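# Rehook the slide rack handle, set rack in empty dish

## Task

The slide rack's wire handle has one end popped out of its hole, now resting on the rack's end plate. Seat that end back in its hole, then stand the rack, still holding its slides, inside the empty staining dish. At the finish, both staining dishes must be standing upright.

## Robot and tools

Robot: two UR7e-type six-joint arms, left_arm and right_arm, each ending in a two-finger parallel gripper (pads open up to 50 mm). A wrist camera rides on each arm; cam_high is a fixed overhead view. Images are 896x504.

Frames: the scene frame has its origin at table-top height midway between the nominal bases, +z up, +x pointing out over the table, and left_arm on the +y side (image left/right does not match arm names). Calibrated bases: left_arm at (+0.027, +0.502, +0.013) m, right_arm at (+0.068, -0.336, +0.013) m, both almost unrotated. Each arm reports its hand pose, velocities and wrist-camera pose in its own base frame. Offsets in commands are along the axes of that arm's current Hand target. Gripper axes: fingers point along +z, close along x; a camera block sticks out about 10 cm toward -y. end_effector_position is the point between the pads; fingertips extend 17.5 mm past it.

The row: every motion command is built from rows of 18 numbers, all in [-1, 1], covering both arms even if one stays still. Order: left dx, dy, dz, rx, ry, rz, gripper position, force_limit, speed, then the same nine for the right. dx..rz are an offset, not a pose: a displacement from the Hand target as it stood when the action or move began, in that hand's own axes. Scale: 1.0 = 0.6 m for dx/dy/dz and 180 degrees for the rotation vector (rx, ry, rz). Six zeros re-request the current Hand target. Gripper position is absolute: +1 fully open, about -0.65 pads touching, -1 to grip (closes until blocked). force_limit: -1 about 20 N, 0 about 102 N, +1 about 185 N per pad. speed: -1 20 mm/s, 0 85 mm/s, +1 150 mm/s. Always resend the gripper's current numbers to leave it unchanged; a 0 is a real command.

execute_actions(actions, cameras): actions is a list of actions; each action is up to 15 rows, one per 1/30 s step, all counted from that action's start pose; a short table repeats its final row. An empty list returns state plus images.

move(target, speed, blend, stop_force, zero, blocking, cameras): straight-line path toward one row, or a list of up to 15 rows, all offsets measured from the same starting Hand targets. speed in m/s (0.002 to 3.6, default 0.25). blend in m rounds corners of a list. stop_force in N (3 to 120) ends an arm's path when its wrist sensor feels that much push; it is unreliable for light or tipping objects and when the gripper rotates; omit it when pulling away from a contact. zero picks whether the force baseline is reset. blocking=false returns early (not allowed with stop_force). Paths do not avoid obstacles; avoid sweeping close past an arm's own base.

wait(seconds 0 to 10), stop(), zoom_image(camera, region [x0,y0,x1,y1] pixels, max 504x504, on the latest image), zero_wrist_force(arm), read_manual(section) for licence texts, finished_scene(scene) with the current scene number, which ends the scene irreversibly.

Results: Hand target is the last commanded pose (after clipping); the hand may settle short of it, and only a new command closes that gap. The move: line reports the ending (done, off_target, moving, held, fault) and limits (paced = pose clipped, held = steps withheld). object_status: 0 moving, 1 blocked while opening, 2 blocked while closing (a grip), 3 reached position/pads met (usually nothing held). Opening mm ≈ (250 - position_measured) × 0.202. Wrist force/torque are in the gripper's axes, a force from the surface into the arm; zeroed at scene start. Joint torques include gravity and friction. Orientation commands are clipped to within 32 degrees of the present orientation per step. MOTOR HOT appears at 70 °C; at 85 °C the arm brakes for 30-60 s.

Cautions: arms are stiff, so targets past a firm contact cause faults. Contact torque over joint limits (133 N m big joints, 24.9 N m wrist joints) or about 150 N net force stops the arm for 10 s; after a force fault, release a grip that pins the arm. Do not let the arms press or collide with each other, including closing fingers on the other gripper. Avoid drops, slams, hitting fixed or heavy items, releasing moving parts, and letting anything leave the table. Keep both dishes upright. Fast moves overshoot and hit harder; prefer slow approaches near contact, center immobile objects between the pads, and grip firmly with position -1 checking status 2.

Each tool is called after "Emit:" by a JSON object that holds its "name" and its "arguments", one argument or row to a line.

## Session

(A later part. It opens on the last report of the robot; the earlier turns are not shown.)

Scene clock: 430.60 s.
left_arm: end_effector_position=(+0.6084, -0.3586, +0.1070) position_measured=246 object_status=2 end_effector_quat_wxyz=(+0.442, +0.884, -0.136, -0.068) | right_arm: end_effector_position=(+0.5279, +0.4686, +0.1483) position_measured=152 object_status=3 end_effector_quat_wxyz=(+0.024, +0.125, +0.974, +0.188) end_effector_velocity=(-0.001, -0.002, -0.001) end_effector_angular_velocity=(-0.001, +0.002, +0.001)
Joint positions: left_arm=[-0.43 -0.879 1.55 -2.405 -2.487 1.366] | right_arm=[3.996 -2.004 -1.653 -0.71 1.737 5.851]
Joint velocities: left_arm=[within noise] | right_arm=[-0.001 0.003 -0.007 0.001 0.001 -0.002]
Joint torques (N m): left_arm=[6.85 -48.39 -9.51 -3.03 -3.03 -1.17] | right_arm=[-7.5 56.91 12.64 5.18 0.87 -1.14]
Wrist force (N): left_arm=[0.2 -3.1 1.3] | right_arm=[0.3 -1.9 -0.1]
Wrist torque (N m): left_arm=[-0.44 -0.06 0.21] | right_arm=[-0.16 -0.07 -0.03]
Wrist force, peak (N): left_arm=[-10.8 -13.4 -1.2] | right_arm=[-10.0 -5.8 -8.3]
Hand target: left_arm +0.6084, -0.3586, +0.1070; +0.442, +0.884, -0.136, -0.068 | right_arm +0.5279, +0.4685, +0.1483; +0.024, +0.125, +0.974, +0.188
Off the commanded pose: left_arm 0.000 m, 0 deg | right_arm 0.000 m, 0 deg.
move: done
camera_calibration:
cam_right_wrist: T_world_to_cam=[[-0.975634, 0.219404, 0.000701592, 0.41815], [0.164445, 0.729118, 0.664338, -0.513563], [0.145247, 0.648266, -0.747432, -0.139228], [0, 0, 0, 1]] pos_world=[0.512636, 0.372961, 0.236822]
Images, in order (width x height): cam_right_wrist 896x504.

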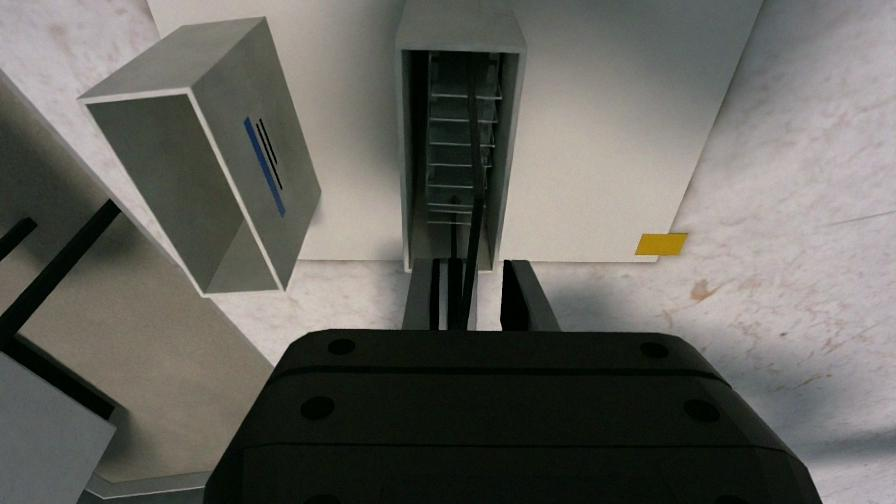

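Emit:
{"name": "move", "arguments": {
  "target": [
    [0,0,0,0,0,0,-0.97,-0.1,-1,-0.003,0,0,0,0,0.033,0,-0.5,-1],
    [0,0,0,0,0,0,-0.97,-0.1,-1,-0.003,0,0,0,0,0.033,-1,-0.4,-1]
  ],
  "cameras": ["cam_right_wrist"],
  "speed": 0.05
}}

Emit:
{"name": "zoom_image", "arguments": {
  "camera": "cam_right_wrist",
  "region": [370, 100, 570, 350]
}}

Scene clock: 440.63 s.
left_arm: end_effector_position=(+0.6084, -0.3586, +0.1070) position_measured=246 object_status=2 end_effector_quat_wxyz=(+0.442, +0.884, -0.136, -0.068) | right_arm: end_effector_position=(+0.5297, +0.4681, +0.1483) position_measured=244 object_status=2 end_effector_quat_wxyz=(+0.014, +0.175, +0.966, +0.189)
Joint positions: left_arm=[-0.43 -0.879 1.55 -2.405 -2.487 1.366] | right_arm=[3.993 -2.006 -1.649 -0.712 1.738 5.952]
Joint torques (N m): left_arm=[7.14 -48.56 -9.92 -3.01 -4.69 -0.5] | right_arm=[3.07 45.39 25.06 4.68 -0.94 1.01]
Wrist force (N): left_arm=[8.8 -4.9 1.2] | right_arm=[8.3 -3.3 -1.1]
Wrist torque (N m): left_arm=[-0.48 -0.26 -0.04] | right_arm=[-0.22 0.16 -0.32]
Wrist force, peak (N): left_arm=[8.8 -4.9 1.6] | right_arm=[8.4 -3.4 -1.3]
Hand target: left_arm +0.6084, -0.3586, +0.1070; +0.442, +0.884, -0.136, -0.068 | right_arm +0.5297, +0.4680, +0.1483; +0.015, +0.175, +0.966, +0.189
Off the commanded pose: left_arm 0.000 m, 0 deg | right_arm 0.000 m, 0 deg.
move: done
camera_calibration:
cam_right_wrist: T_world_to_cam=[[-0.949327, 0.311817, 0.0393515, 0.357051], [0.258147, 0.702188, 0.663546, -0.550308], [0.179273, 0.64008, -0.7471, -0.1534], [0, 0, 0, 1]] pos_world=[0.508519, 0.373273, 0.236499]
Images, in order (width x height): cam_right_wrist 896x504.

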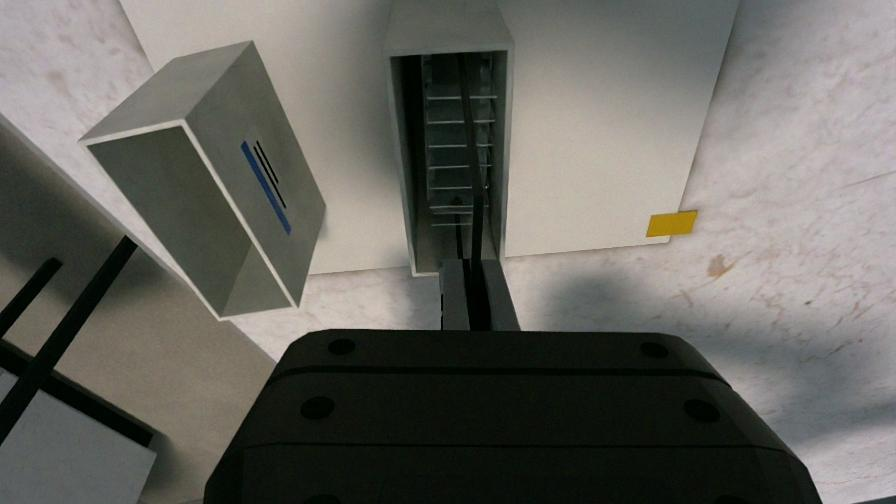

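Scaled by 2.016 from the camera's 896x504 image, which has a finer 1280x720 frame.

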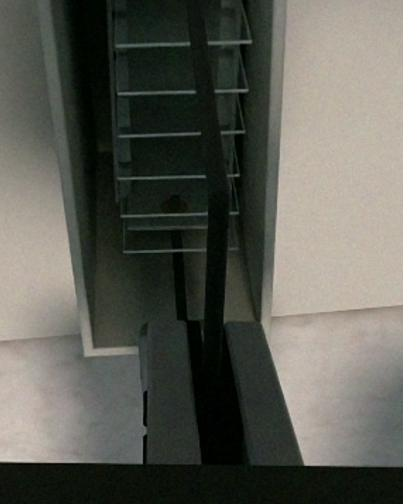

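Emit:
{"name": "move", "arguments": {
  "target": [
    [0,0,0,0,0,0,0,-0.5,-1,0,0,0,0,0,0,-1,-0.4,-1],
    [0,0,-0.2,0,0,0,0,-0.5,-1,0,0,0,0,0,0,-1,-0.4,-1]
  ],
  "cameras": ["cam_right_wrist","cam_left_wrist"],
  "speed": 0.1
}}

Emit:
{"name": "zoom_image", "arguments": {
  "camera": "cam_right_wrist",
  "region": [380, 60, 540, 280]
}}

Emit:
{"name": "zoom_image", "arguments": {
  "camera": "cam_left_wrist",
  "region": [380, 60, 580, 300]
}}

Scene clock: 446.77 s.
left_arm: end_effector_position=(+0.6373, -0.2671, +0.1792) position_measured=152 object_status=3 end_effector_quat_wxyz=(+0.442, +0.884, -0.136, -0.068) | right_arm: end_effector_position=(+0.5297, +0.4680, +0.1483) position_measured=244 object_status=2 end_effector_quat_wxyz=(+0.015, +0.175, +0.966, +0.189)
Joint positions: left_arm=[-0.29 -0.97 1.436 -2.016 -2.497 1.597] | right_arm=[3.993 -2.006 -1.649 -0.712 1.738 5.952]
Joint torques (N m): left_arm=[-9.38 -46.18 -11.64 -3.58 0.83 -0.29] | right_arm=[2.13 55.33 15.52 5.1 1.84 1.04]
Wrist force (N): left_arm=[-0.1 -3.0 1.0] | right_arm=[0.1 -2.5 0.8]
Wrist torque (N m): left_arm=[-0.48 -0.04 0.35] | right_arm=[-0.27 -0.06 0.03]
Wrist force, peak (N): left_arm=[8.7 -4.8 1.3] | right_arm=[8.0 -3.7 -1.5]
Hand target: left_arm +0.6372, -0.2671, +0.1791; +0.442, +0.884, -0.136, -0.068 | right_arm +0.5297, +0.4680, +0.1483; +0.015, +0.175, +0.966, +0.189
Off the commanded pose: left_arm 0.000 m, 0 deg | right_arm 0.000 m, 0 deg.
move: done
camera_calibration:
cam_left_wrist: T_world_to_cam=[[0.954315, -0.298795, 0.00215783, -0.679194], [-0.0920306, -0.287048, 0.953485, -0.171264], [-0.284278, -0.910123, -0.301433, 0.12332], [0, 0, 0, 1]] pos_world=[0.66746, -0.139865, 0.201936]
cam_right_wrist: T_world_to_cam=[[-0.949309, 0.31188, 0.0392789, 0.356941], [0.258155, 0.702213, 0.663515, -0.550289], [0.179355, 0.640021, -0.747131, -0.153395], [0, 0, 0, 1]] pos_world=[0.508419, 0.373273, 0.236499]
Images, in order (width x height): cam_left_wrist 896x504, cam_right_wrist 896x504.

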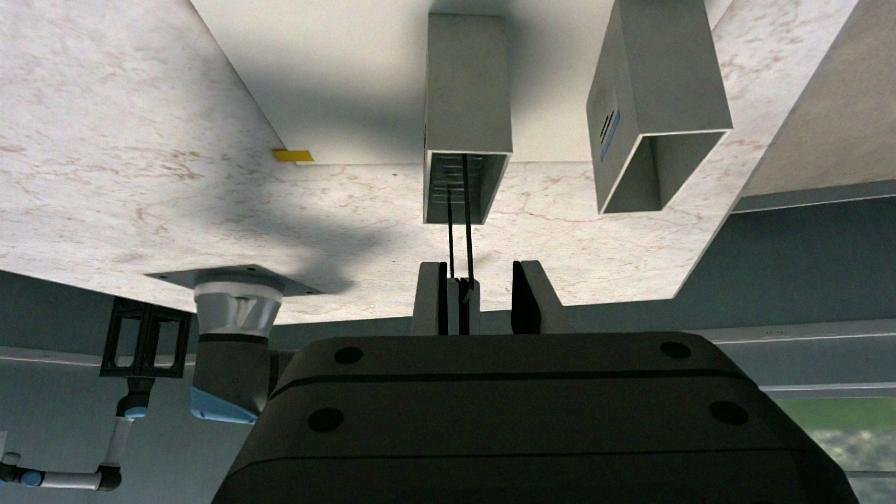

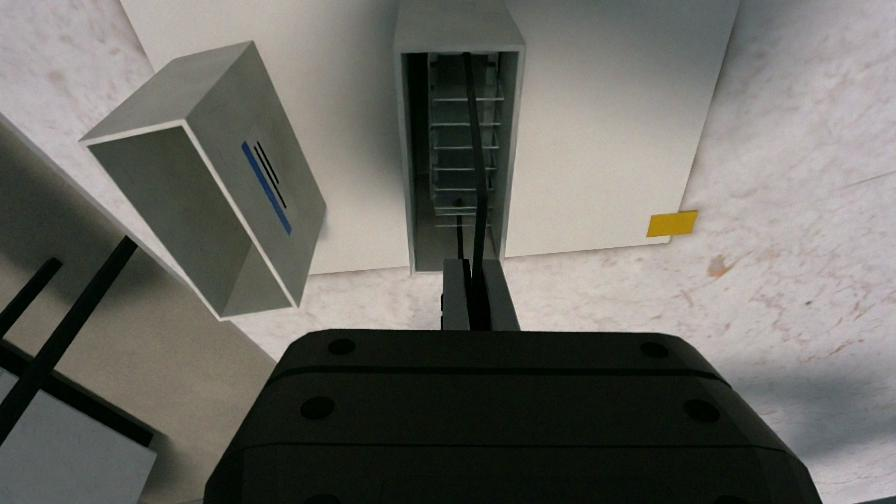

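Scaled by 2.291 from the camera's 896x504 image, which has a finer 1280x720 frame.

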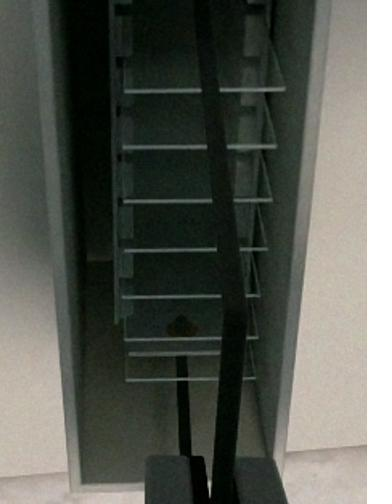

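Scaled by 2.100 from the camera's 896x504 image, which has a finer 1280x720 frame.

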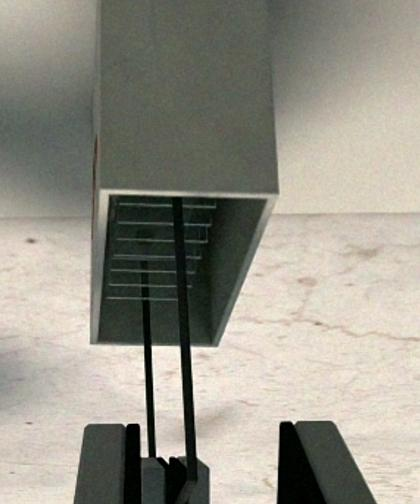

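Emit:
{"name": "move", "arguments": {
  "target": [0,-0.08,-0.1,0,0,0,0,-0.5,-1,0,0.0249,-0.0619,0,0,0,-1,-0.4,-1],
  "cameras": ["cam_right_wrist","cam_left_wrist"],
  "speed": 0.04
}}

Emit:
{"name": "zoom_image", "arguments": {
  "camera": "cam_right_wrist",
  "region": [340, 30, 560, 280]
}}

Scene clock: 454.53 s.
left_arm: end_effector_position=(+0.6604, -0.1937, +0.1767) position_measured=152 object_status=3 end_effector_quat_wxyz=(+0.442, +0.884, -0.136, -0.068) end_effector_velocity=(+0.000, -0.001, -0.001) end_effector_angular_velocity=(+0.001, +0.001, +0.002) | right_arm: end_effector_position=(+0.5312, +0.4677, +0.1886) position_measured=244 object_status=2 end_effector_quat_wxyz=(+0.015, +0.175, +0.966, +0.189)
Joint positions: left_arm=[-0.18 -0.936 1.345 -1.815 -2.487 1.778] | right_arm=[3.991 -1.966 -1.595 -0.807 1.739 5.95]
Joint velocities: left_arm=[-0.001 0 0.003 -0.005 0 -0.004] | right_arm=[within noise]
Joint torques (N m): left_arm=[-11.47 -60.56 -11.21 -5.33 -0.58 -1.51] | right_arm=[-7.7 38.21 19.88 5.68 1.74 -1.02]
Wrist force (N): left_arm=[-0.1 -3.1 1.1] | right_arm=[0.2 -2.4 1.1]
Wrist torque (N m): left_arm=[-0.50 -0.04 0.28] | right_arm=[-0.20 -0.09 0.08]
Wrist force, peak (N): left_arm=[0.1 -3.6 0.5] | right_arm=[0.0 -2.8 1.3]
Hand target: left_arm +0.6604, -0.1938, +0.1767; +0.442, +0.884, -0.136, -0.068 | right_arm +0.5311, +0.4676, +0.1883; +0.015, +0.175, +0.966, +0.189
Off the commanded pose: left_arm 0.000 m, 0 deg | right_arm 0.000 m, 0 deg.
move: done
camera_calibration:
cam_left_wrist: T_world_to_cam=[[0.954338, -0.298723, 0.00191823, -0.679361], [-0.0918182, -0.287211, 0.953457, -0.145923], [-0.284269, -0.910096, -0.301524, 0.196009], [0, 0, 0, 1]] pos_world=[0.690661, -0.0664651, 0.199536]
cam_right_wrist: T_world_to_cam=[[-0.949316, 0.311865, 0.0392355, 0.356928], [0.25805, 0.701993, 0.663789, -0.577075], [0.17947, 0.640271, -0.74689, -0.123515], [0, 0, 0, 1]] pos_world=[0.509919, 0.372872, 0.2768]
Images, in order (width x height): cam_left_wrist 896x504, cam_right_wrist 896x504.

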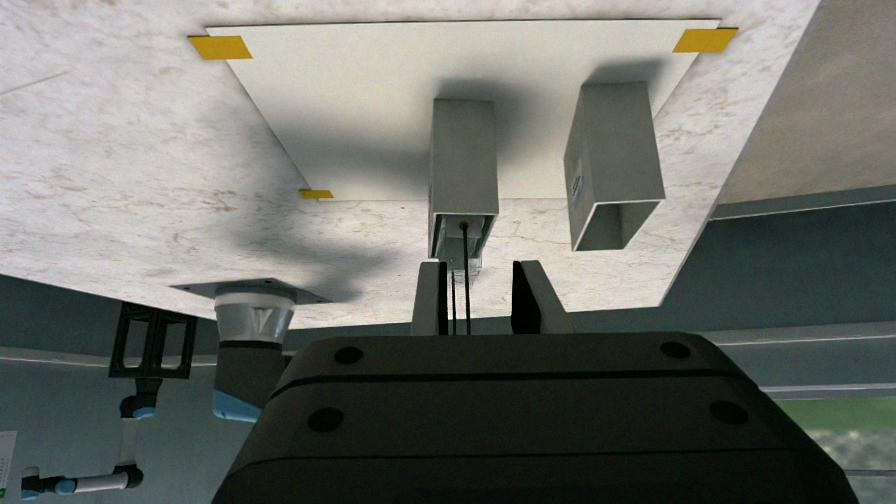

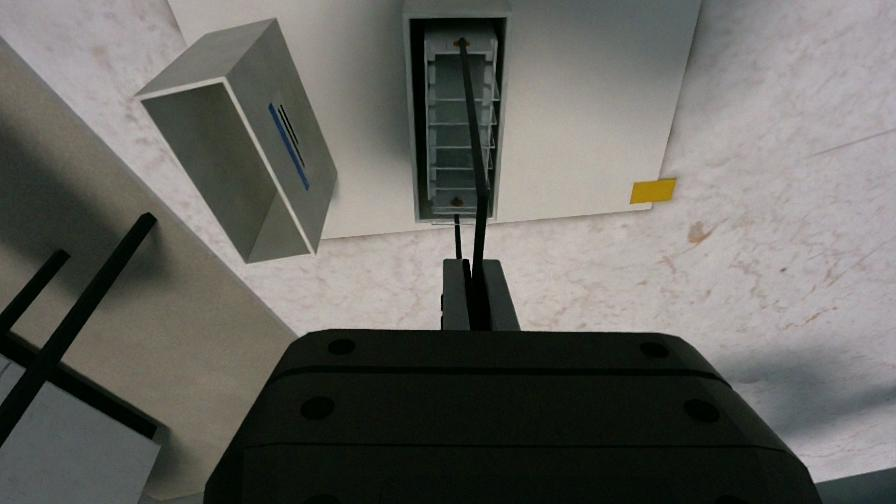

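Scaled by 2.016 from the camera's 896x504 image, which has a finer 1280x720 frame.

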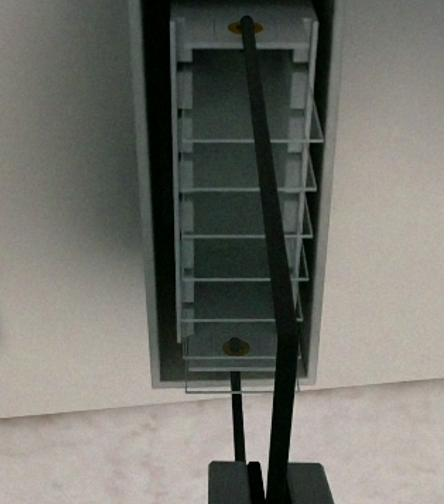

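Emit:
{"name": "move", "arguments": {
  "target": [0,0,0,0,0,0,0,-0.5,-1,0,0.0404,-0.1005,0,0,0,-1,-0.4,-1],
  "cameras": ["cam_right_wrist","cam_left_wrist"],
  "speed": 0.05
}}

Emit:
{"name": "zoom_image", "arguments": {
  "camera": "cam_left_wrist",
  "region": [380, 60, 700, 340]
}}

Scene clock: 458.80 s.
left_arm: end_effector_position=(+0.6604, -0.1938, +0.1767) position_measured=152 object_status=3 end_effector_quat_wxyz=(+0.442, +0.884, -0.136, -0.068) | right_arm: end_effector_position=(+0.5336, +0.4669, +0.2536) position_measured=244 object_status=2 end_effector_quat_wxyz=(+0.015, +0.175, +0.966, +0.189) end_effector_velocity=(-0.001, +0.000, -0.004) end_effector_angular_velocity=(-0.003, +0.002, -0.001)
Joint positions: left_arm=[-0.18 -0.936 1.345 -1.815 -2.487 1.778] | right_arm=[3.987 -1.918 -1.487 -0.963 1.74 5.946]
Joint velocities: left_arm=[within noise] | right_arm=[0.001 -0.002 -0.007 0.006 -0.001 0.001]
Joint torques (N m): left_arm=[-10.97 -61.79 -12.32 -5.34 -4.42 -1.17] | right_arm=[-5.9 35.35 14.46 5.55 1.78 -0.97]
Wrist force (N): left_arm=[0.0 -3.0 1.0] | right_arm=[0.1 -2.5 1.0]
Wrist torque (N m): left_arm=[-0.49 -0.06 0.28] | right_arm=[-0.21 -0.08 0.09]
Wrist force, peak (N): left_arm=[0.0 -3.4 1.0] | right_arm=[0.0 -3.4 2.7]
Hand target: left_arm +0.6604, -0.1938, +0.1767; +0.442, +0.884, -0.136, -0.068 | right_arm +0.5335, +0.4669, +0.2532; +0.015, +0.175, +0.966, +0.189
Off the commanded pose: left_arm 0.000 m, 0 deg | right_arm 0.000 m, 0 deg.
move: done
camera_calibration:
cam_left_wrist: T_world_to_cam=[[0.954291, -0.298874, 0.00200044, -0.679319], [-0.0919438, -0.287191, 0.953451, -0.145901], [-0.284387, -0.910053, -0.301543, 0.195886], [0, 0, 0, 1]] pos_world=[0.690561, -0.0666651, 0.199536]
cam_right_wrist: T_world_to_cam=[[-0.949322, 0.311859, 0.0391444, 0.356942], [0.25797, 0.701952, 0.663863, -0.620249], [0.179554, 0.640318, -0.746829, -0.0749666], [0, 0, 0, 1]] pos_world=[0.512319, 0.372072, 0.341801]
Images, in order (width x height): cam_left_wrist 896x504, cam_right_wrist 896x504.

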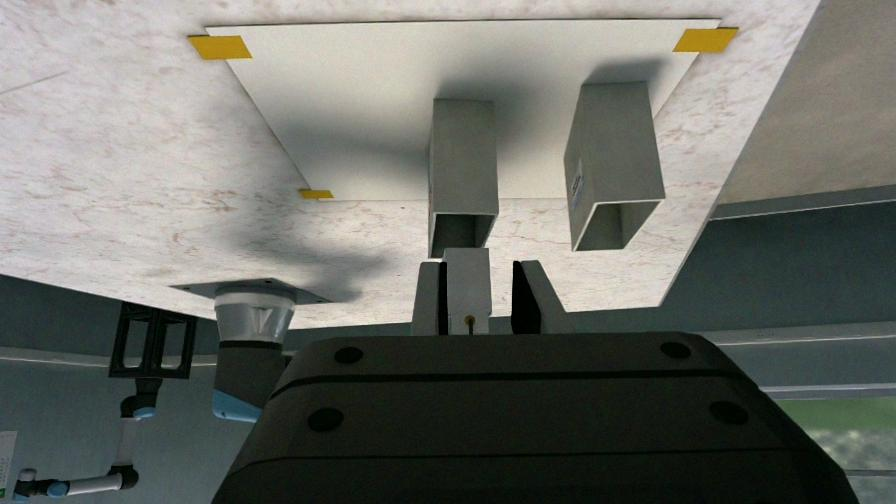

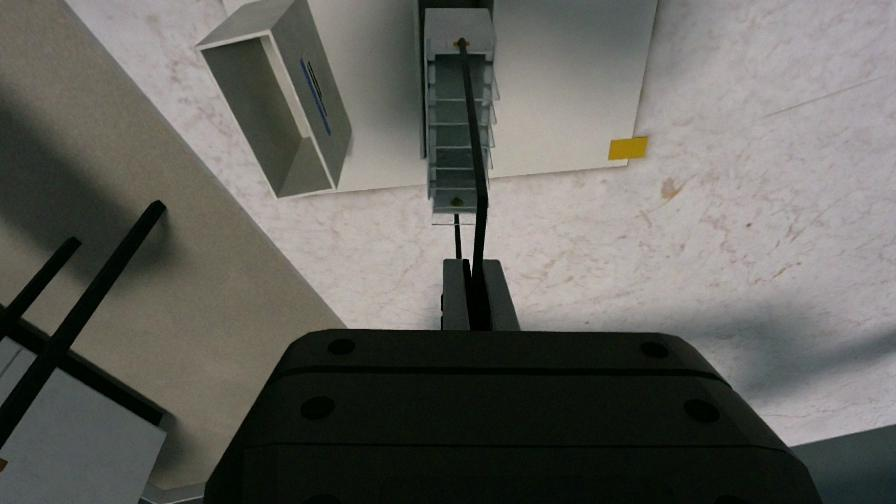

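Scaled by 1.575 from the camera's 896x504 image, which has a finer 1280x720 frame.

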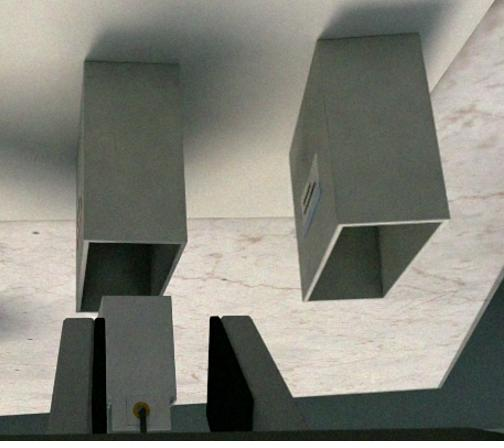

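Emit:
{"name": "wait", "arguments": {
  "seconds": 0.1,
  "cameras": ["cam_high"]
}}

Emit:
{"name": "zoom_image", "arguments": {
  "camera": "cam_high",
  "region": [330, 265, 450, 345]
}}

Scene clock: 465.13 s.
left_arm: end_effector_position=(+0.6604, -0.1938, +0.1767) position_measured=152 object_status=3 end_effector_quat_wxyz=(+0.442, +0.884, -0.136, -0.068) | right_arm: end_effector_position=(+0.5335, +0.4669, +0.2532) position_measured=244 object_status=2 end_effector_quat_wxyz=(+0.015, +0.175, +0.966, +0.189)
Joint positions: left_arm=[-0.18 -0.936 1.345 -1.815 -2.487 1.778] | right_arm=[3.987 -1.918 -1.487 -0.963 1.74 5.946]
Joint torques (N m): left_arm=[-10.9 -62.82 -12.76 -5.41 -4.54 -1.4] | right_arm=[6.16 34.21 14.92 3.74 0.1 0.88]
Wrist force (N): left_arm=[-0.1 -3.3 1.2] | right_arm=[0.0 -2.5 0.8]
Wrist torque (N m): left_arm=[-0.53 -0.04 0.28] | right_arm=[-0.21 -0.05 0.09]
Wrist force, peak (N): left_arm=[-0.1 -3.5 1.2] | right_arm=[0.2 -2.8 0.8]
Hand target: left_arm +0.6604, -0.1938, +0.1767; +0.442, +0.884, -0.136, -0.068 | right_arm +0.5335, +0.4669, +0.2532; +0.015, +0.175, +0.966, +0.189
Tool commands: left_gripper/position=+0.0 left_gripper/force_limit=-0.5 left_gripper/speed=-1.0 right_gripper/position=-1.0 right_gripper/force_limit=-0.4 right_gripper/speed=-1.0
Off the commanded pose: left_arm 0.000 m, 0 deg | right_arm 0.000 m, 0 deg.
wait: 0.10 s; at rest from the start
Images, in order (width x height): cam_high 896x504.

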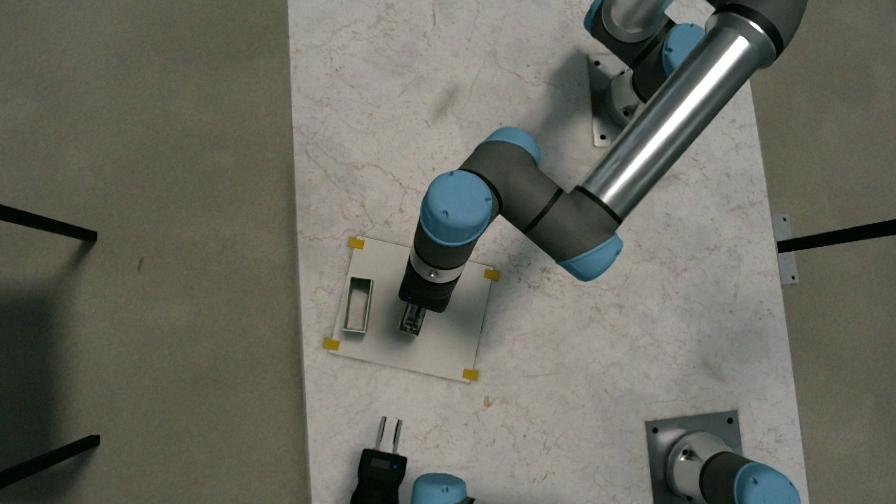

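Scaled by 4.200 from the camera's 896x504 image, which has a finer 1280x720 frame.

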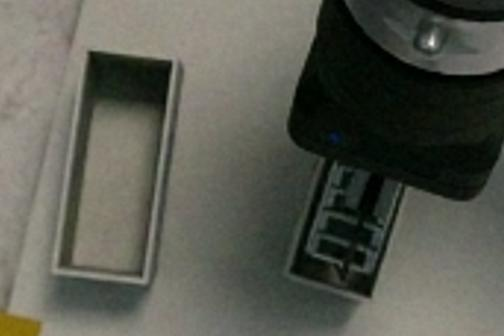

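Emit:
{"name": "move", "arguments": {
  "target": [0,0,0,0,0,0,0,-0.5,-1,-0.1725,0.0408,0.0163,0,0.0176,-0.0438,-1,-0.4,-1],
  "cameras": ["all"],
  "speed": 0.05
}}

Emit:
{"name": "zoom_image", "arguments": {
  "camera": "cam_left_wrist",
  "region": [420, 60, 700, 340]
}}

Emit:
{"name": "zoom_image", "arguments": {
  "camera": "cam_high",
  "region": [310, 265, 430, 345]
}}

Emit:
{"name": "zoom_image", "arguments": {
  "camera": "cam_right_wrist",
  "region": [360, 0, 580, 280]
}}

Scene clock: 493.13 s.
left_arm: end_effector_position=(+0.6604, -0.1938, +0.1767) position_measured=152 object_status=3 end_effector_quat_wxyz=(+0.442, +0.884, -0.136, -0.068) | right_arm: end_effector_position=(+0.6398, +0.4560, +0.2493) position_measured=244 object_status=2 end_effector_quat_wxyz=(+0.001, +0.103, +0.976, +0.193)
Joint positions: left_arm=[-0.18 -0.936 1.345 -1.815 -2.487 1.778] | right_arm=[3.845 -2.139 -1.156 -1.129 1.834 5.665]
Joint torques (N m): left_arm=[-11.53 -62.12 -15.32 -5.32 -4.44 -1.39] | right_arm=[7.31 66.31 14.62 5.57 -0.68 1.42]
Wrist force (N): left_arm=[0.0 -3.2 1.0] | right_arm=[0.0 -2.6 0.9]
Wrist torque (N m): left_arm=[-0.52 -0.05 0.28] | right_arm=[-0.22 -0.03 0.00]
Wrist force, peak (N): left_arm=[0.1 -3.4 1.2] | right_arm=[0.7 -3.0 1.0]
Hand target: left_arm +0.6604, -0.1938, +0.1767; +0.442, +0.884, -0.136, -0.068 | right_arm +0.6397, +0.4560, +0.2493; +0.001, +0.103, +0.976, +0.193
Off the commanded pose: left_arm 0.000 m, 0 deg | right_arm 0.000 m, 0 deg.
move: done
camera_calibration:
cam_left_wrist: T_world_to_cam=[[0.954291, -0.298874, 0.00200044, -0.679319], [-0.0919438, -0.287191, 0.953451, -0.145901], [-0.284387, -0.910053, -0.301543, 0.195886], [0, 0, 0, 1]] pos_world=[0.690561, -0.0666651, 0.199536]
cam_right_wrist: T_world_to_cam=[[-0.984977, 0.168206, 0.0390687, 0.549639], [0.150963, 0.728909, 0.667759, -0.581872], [0.0838432, 0.663625, -0.743352, -0.040564], [0, 0, 0, 1]] pos_world=[0.632624, 0.358599, 0.336923]

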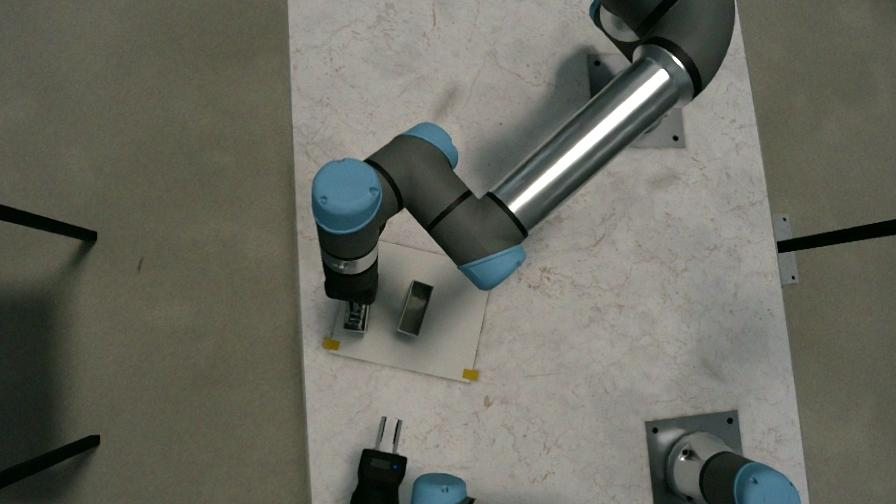

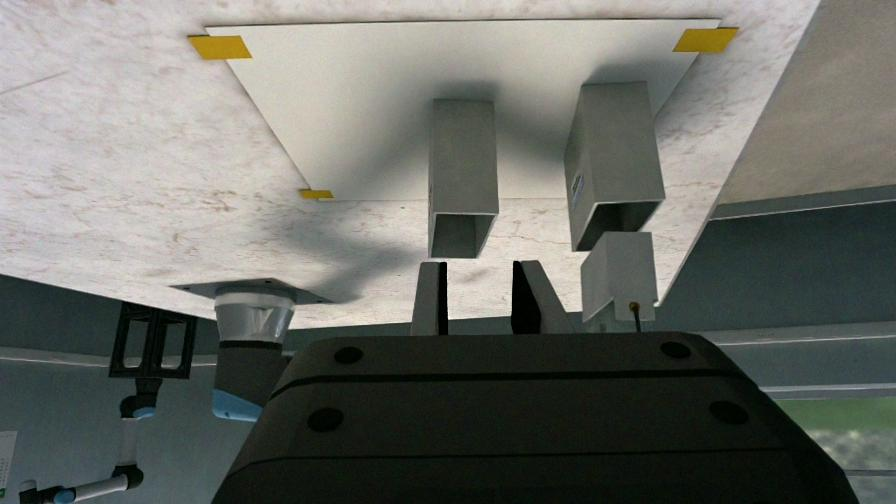

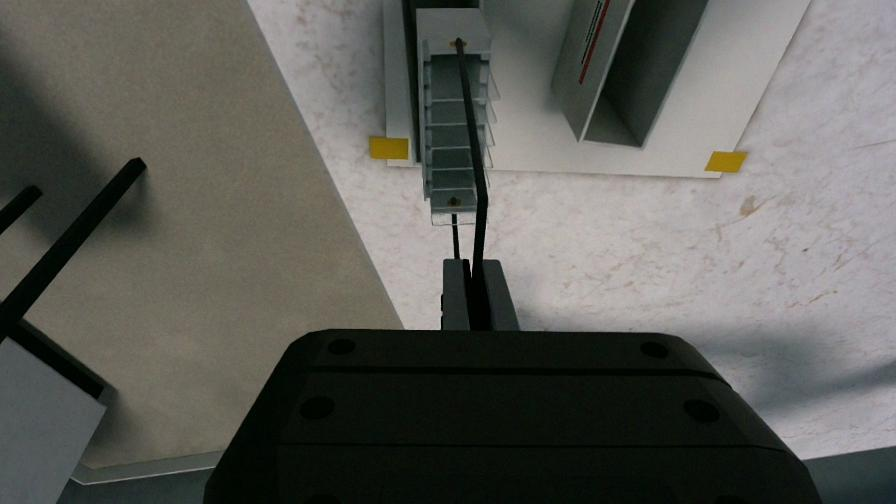

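Scaled by 1.800 from the camera's 896x504 image, which has a finer 1280x720 frame.

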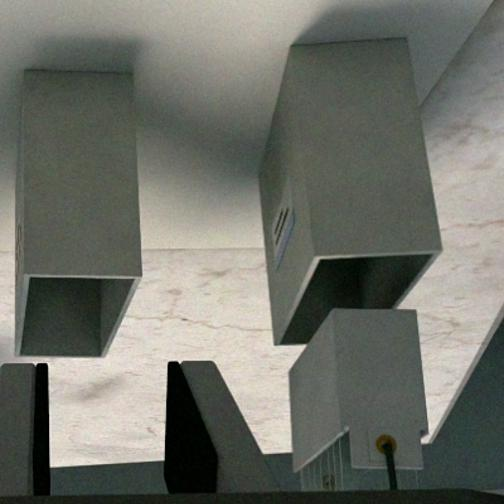

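Scaled by 4.200 from the camera's 896x504 image, which has a finer 1280x720 frame.

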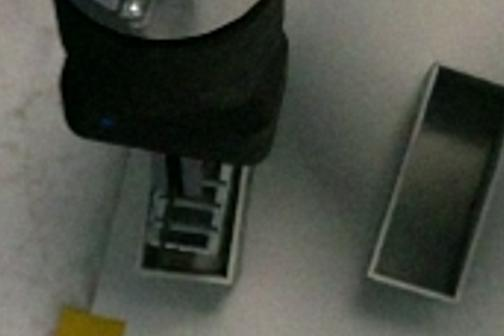

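Scaled by 1.800 from the camera's 896x504 image, which has a finer 1280x720 frame.

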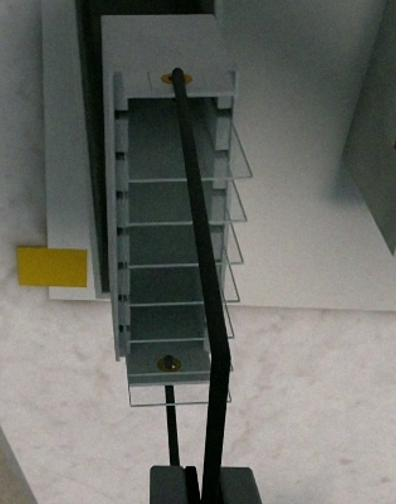

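Emit:
{"name": "wait", "arguments": {
  "seconds": 0.1,
  "cameras": ["all"]
}}

Emit:
{"name": "zoom_image", "arguments": {
  "camera": "cam_right_wrist",
  "region": [330, 200, 610, 504]
}}

Emit:
{"name": "zoom_image", "arguments": {
  "camera": "cam_left_wrist",
  "region": [420, 60, 700, 340]
}}

Scene clock: 513.30 s.
left_arm: end_effector_position=(+0.6604, -0.1938, +0.1767) position_measured=152 object_status=3 end_effector_quat_wxyz=(+0.442, +0.884, -0.136, -0.068) | right_arm: end_effector_position=(+0.6397, +0.4560, +0.2493) position_measured=244 object_status=2 end_effector_quat_wxyz=(+0.001, +0.103, +0.976, +0.193)
Joint positions: left_arm=[-0.18 -0.936 1.345 -1.815 -2.487 1.778] | right_arm=[3.845 -2.139 -1.157 -1.129 1.834 5.664]
Joint torques (N m): left_arm=[-9.9 -61.6 -16.71 -5.21 -4.46 -1.38] | right_arm=[7.7 66.38 15.51 5.49 -0.68 -0.86]
Wrist force (N): left_arm=[0.0 -3.1 1.2] | right_arm=[-0.2 -2.2 0.8]
Wrist torque (N m): left_arm=[-0.50 -0.05 0.28] | right_arm=[-0.16 0.00 0.01]
Wrist force, peak (N): left_arm=[0.0 -3.4 1.0] | right_arm=[0.0 -2.6 0.9]
Hand target: left_arm +0.6604, -0.1938, +0.1767; +0.442, +0.884, -0.136, -0.068 | right_arm +0.6397, +0.4560, +0.2493; +0.001, +0.103, +0.976, +0.193
Tool commands: left_gripper/position=+0.0 left_gripper/force_limit=-0.5 left_gripper/speed=-1.0 right_gripper/position=-1.0 right_gripper/force_limit=-0.4 right_gripper/speed=-1.0
Off the commanded pose: left_arm 0.000 m, 0 deg | right_arm 0.000 m, 0 deg.
wait: 0.10 s; at rest from the start
camera_calibration:
cam_left_wrist: T_world_to_cam=[[0.954291, -0.298874, 0.00200044, -0.679319], [-0.0919438, -0.287191, 0.953451, -0.145901], [-0.284387, -0.910053, -0.301543, 0.195886], [0, 0, 0, 1]] pos_world=[0.690561, -0.0666651, 0.199536]
cam_right_wrist: T_world_to_cam=[[-0.984995, 0.168121, 0.0389907, 0.549689], [0.150848, 0.72893, 0.667762, -0.581881], [0.0838432, 0.663624, -0.743353, -0.0406296], [0, 0, 0, 1]] pos_world=[0.632623, 0.358699, 0.336923]

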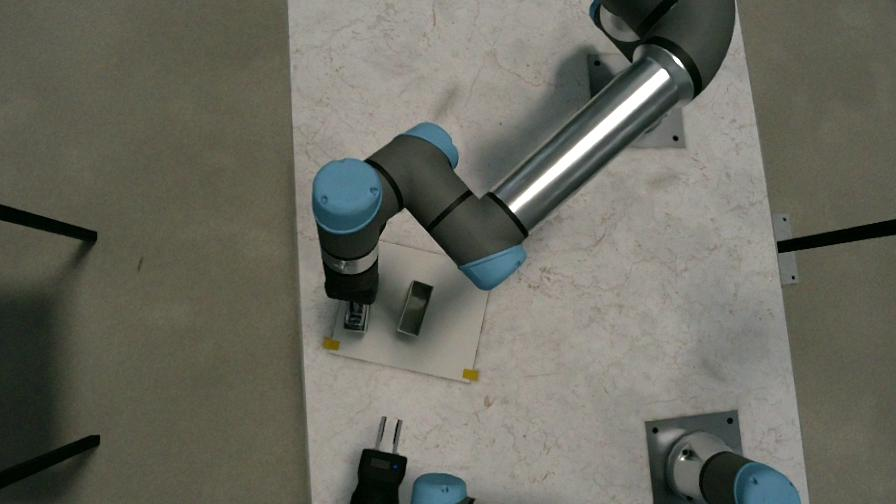

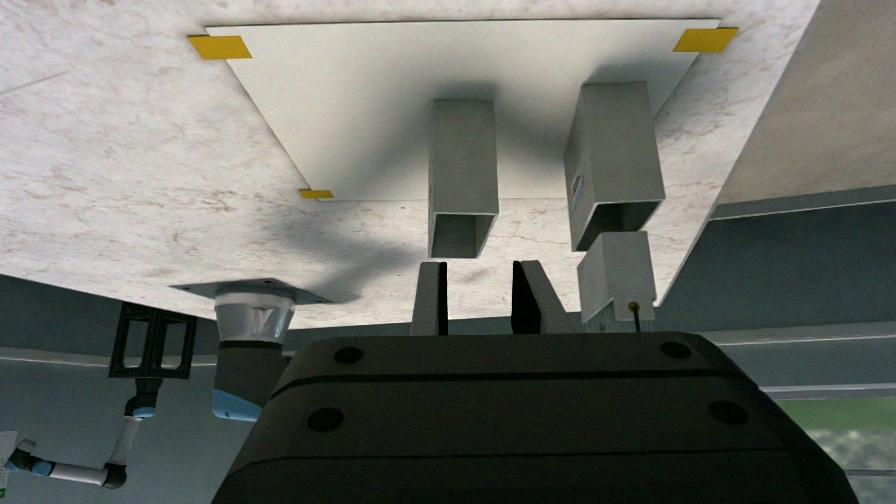

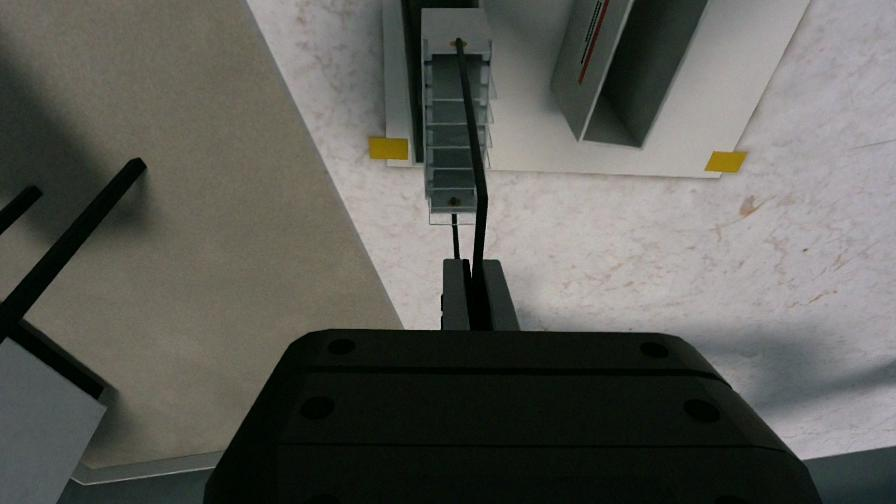

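Scaled by 1.658 from the camera's 896x504 image, which has a finer 1280x720 frame.

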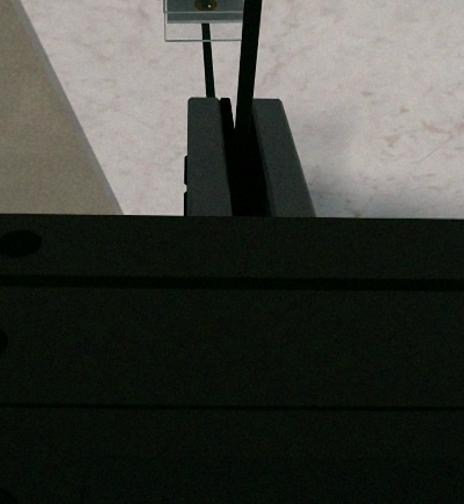

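Scaled by 1.800 from the camera's 896x504 image, which has a finer 1280x720 frame.

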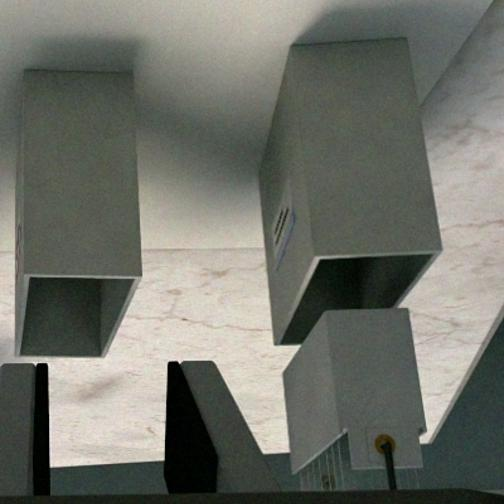

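Emit:
{"name": "move", "arguments": {
  "target": [0,0,0,0,0,0,0,-0.5,-1,-0.0117,-0.0217,-0.0087,0,0,0,-1,-0.4,-1],
  "speed": 0.05,
  "cameras": ["cam_left_wrist","cam_right_wrist"]
}}

Emit:
{"name": "zoom_image", "arguments": {
  "camera": "cam_left_wrist",
  "region": [540, 160, 700, 340]
}}

Emit:
{"name": "zoom_image", "arguments": {
  "camera": "cam_right_wrist",
  "region": [360, 0, 560, 260]
}}

Scene clock: 527.83 s.
left_arm: end_effector_position=(+0.6604, -0.1938, +0.1767) position_measured=152 object_status=3 end_effector_quat_wxyz=(+0.442, +0.884, -0.136, -0.068) | right_arm: end_effector_position=(+0.6437, +0.4407, +0.2489) position_measured=244 object_status=2 end_effector_quat_wxyz=(+0.001, +0.103, +0.976, +0.193)
Joint positions: left_arm=[-0.18 -0.936 1.345 -1.815 -2.487 1.778] | right_arm=[3.825 -2.128 -1.173 -1.129 1.839 5.644]
Joint torques (N m): left_arm=[-10.81 -61.37 -17.59 -5.21 -4.24 -1.5] | right_arm=[8.51 47.89 36.36 5.65 0.61 1.3]
Wrist force (N): left_arm=[-0.1 -3.1 1.0] | right_arm=[-0.1 -2.5 0.7]
Wrist torque (N m): left_arm=[-0.50 -0.04 0.28] | right_arm=[-0.21 -0.02 0.08]
Wrist force, peak (N): left_arm=[0.0 -3.4 1.0] | right_arm=[-0.6 -3.0 0.5]
Hand target: left_arm +0.6604, -0.1938, +0.1767; +0.442, +0.884, -0.136, -0.068 | right_arm +0.6437, +0.4409, +0.2489; +0.001, +0.103, +0.976, +0.193
Off the commanded pose: left_arm 0.000 m, 0 deg | right_arm 0.000 m, 0 deg.
move: done
camera_calibration:
cam_left_wrist: T_world_to_cam=[[0.954291, -0.298874, 0.00200044, -0.679319], [-0.0919438, -0.287191, 0.953451, -0.145901], [-0.284387, -0.910053, -0.301543, 0.195886], [0, 0, 0, 1]] pos_world=[0.690561, -0.0666651, 0.199536]
cam_right_wrist: T_world_to_cam=[[-0.985003, 0.168056, 0.0390639, 0.556233], [0.15085, 0.72894, 0.667751, -0.571059], [0.083744, 0.663629, -0.743359, -0.0309049], [0, 0, 0, 1]] pos_world=[0.636623, 0.343299, 0.336623]
Images, in order (width x height): cam_left_wrist 896x504, cam_right_wrist 896x504.

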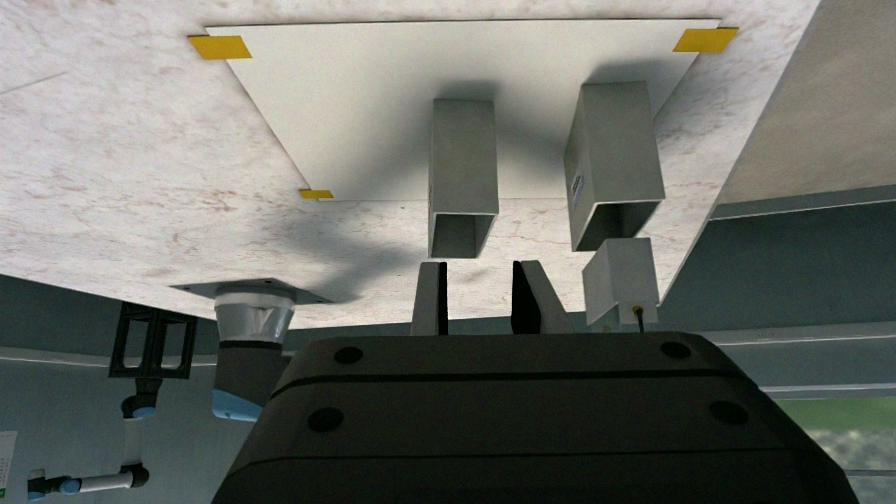

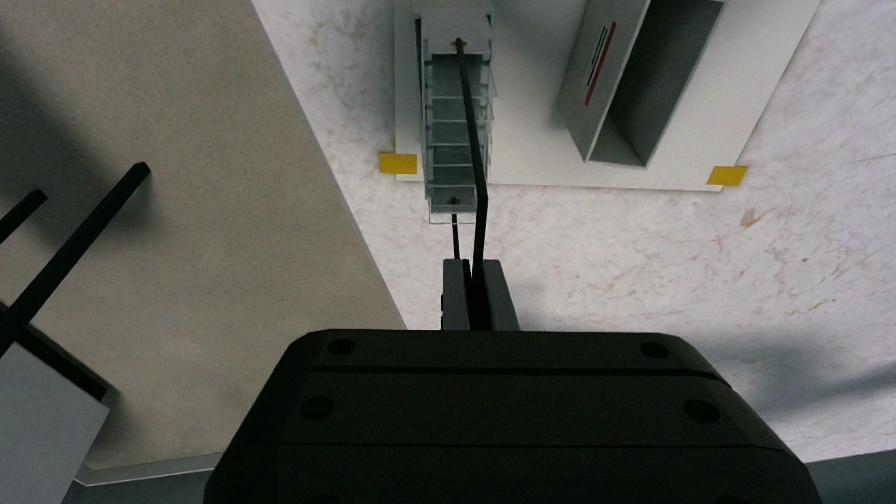

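Scaled by 2.800 from the camera's 896x504 image, which has a finer 1280x720 frame.

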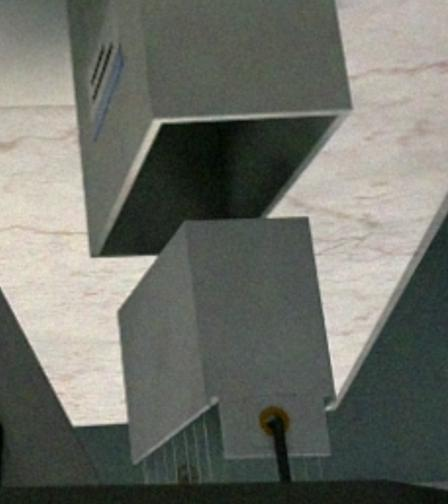

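Scaled by 1.938 from the camera's 896x504 image, which has a finer 1280x720 frame.

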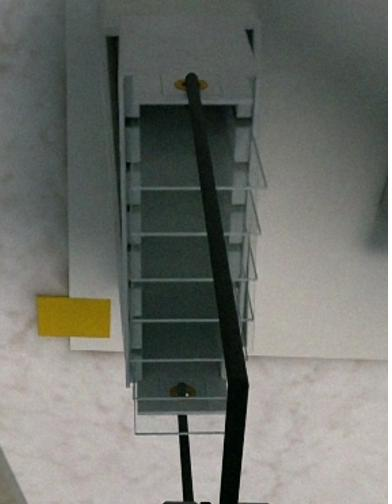

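Emit:
{"name": "move", "arguments": {
  "target": [0,0,0,0,0,0,0,-0.5,-1,0,-0.0156,0.0566,0,0,0,-1,-0.4,-1],
  "speed": 0.04,
  "stop_force": 5,
  "cameras": ["cam_left_wrist","cam_right_wrist"]
}}

Emit:
{"name": "zoom_image", "arguments": {
  "camera": "cam_left_wrist",
  "region": [540, 160, 700, 340]
}}

Emit:
{"name": "zoom_image", "arguments": {
  "camera": "cam_right_wrist",
  "region": [360, 0, 560, 260]
}}

Scene clock: 540.07 s.
left_arm: end_effector_position=(+0.6604, -0.1938, +0.1767) position_measured=152 object_status=3 end_effector_quat_wxyz=(+0.442, +0.884, -0.136, -0.068) | right_arm: end_effector_position=(+0.6435, +0.4430, +0.2321) position_measured=244 object_status=2 end_effector_quat_wxyz=(+0.001, +0.103, +0.976, +0.193)
Joint positions: left_arm=[-0.18 -0.936 1.345 -1.815 -2.487 1.778] | right_arm=[3.827 -2.138 -1.201 -1.09 1.839 5.647]
Joint torques (N m): left_arm=[-10.29 -61.3 -18.54 -5.14 -4.24 -1.38] | right_arm=[-8.74 64.98 41.71 5.49 2.08 -1.18]
Wrist force (N): left_arm=[-0.1 -3.1 1.1] | right_arm=[-0.3 -2.3 0.2]
Wrist torque (N m): left_arm=[-0.51 -0.03 0.28] | right_arm=[-0.21 -0.02 -0.03]
Wrist force, peak (N): left_arm=[0.0 -3.3 1.1] | right_arm=[0.0 4.0 -9.1]
Hand target: left_arm +0.6604, -0.1938, +0.1767; +0.442, +0.884, -0.136, -0.068 | right_arm +0.6435, +0.4430, +0.2321; +0.001, +0.103, +0.976, +0.193 (not the last commanded pose)
Off the commanded pose: left_arm 0.000 m, 0 deg | right_arm 0.018 m, 0 deg.
move: contact (right_arm)
camera_calibration:
cam_left_wrist: T_world_to_cam=[[0.954291, -0.298874, 0.00200044, -0.679319], [-0.0919438, -0.287191, 0.953451, -0.145901], [-0.284387, -0.910053, -0.301543, 0.195886], [0, 0, 0, 1]] pos_world=[0.690561, -0.0666651, 0.199536]
cam_right_wrist: T_world_to_cam=[[-0.98501, 0.168049, 0.0389251, 0.55636], [0.150752, 0.728947, 0.667765, -0.561365], [0.0838431, 0.663623, -0.743354, -0.0450398], [0, 0, 0, 1]] pos_world=[0.636423, 0.345599, 0.319723]
Images, in order (width x height): cam_left_wrist 896x504, cam_right_wrist 896x504.

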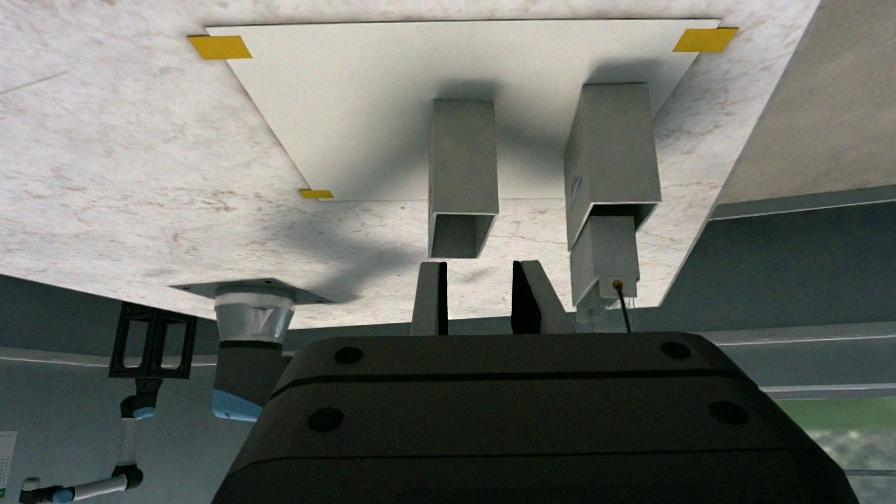

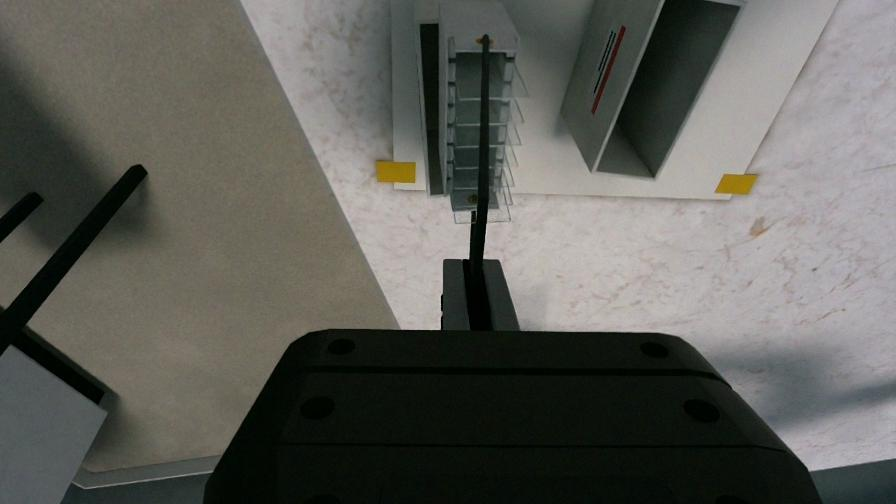

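Scaled by 2.800 from the camera's 896x504 image, which has a finer 1280x720 frame.

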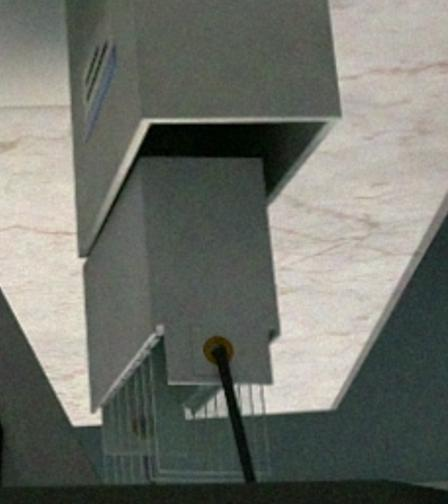

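Scaled by 1.938 from the camera's 896x504 image, which has a finer 1280x720 frame.

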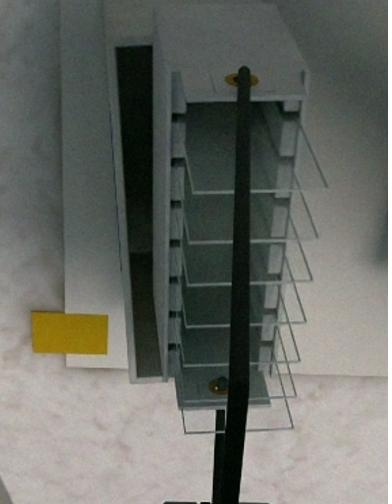

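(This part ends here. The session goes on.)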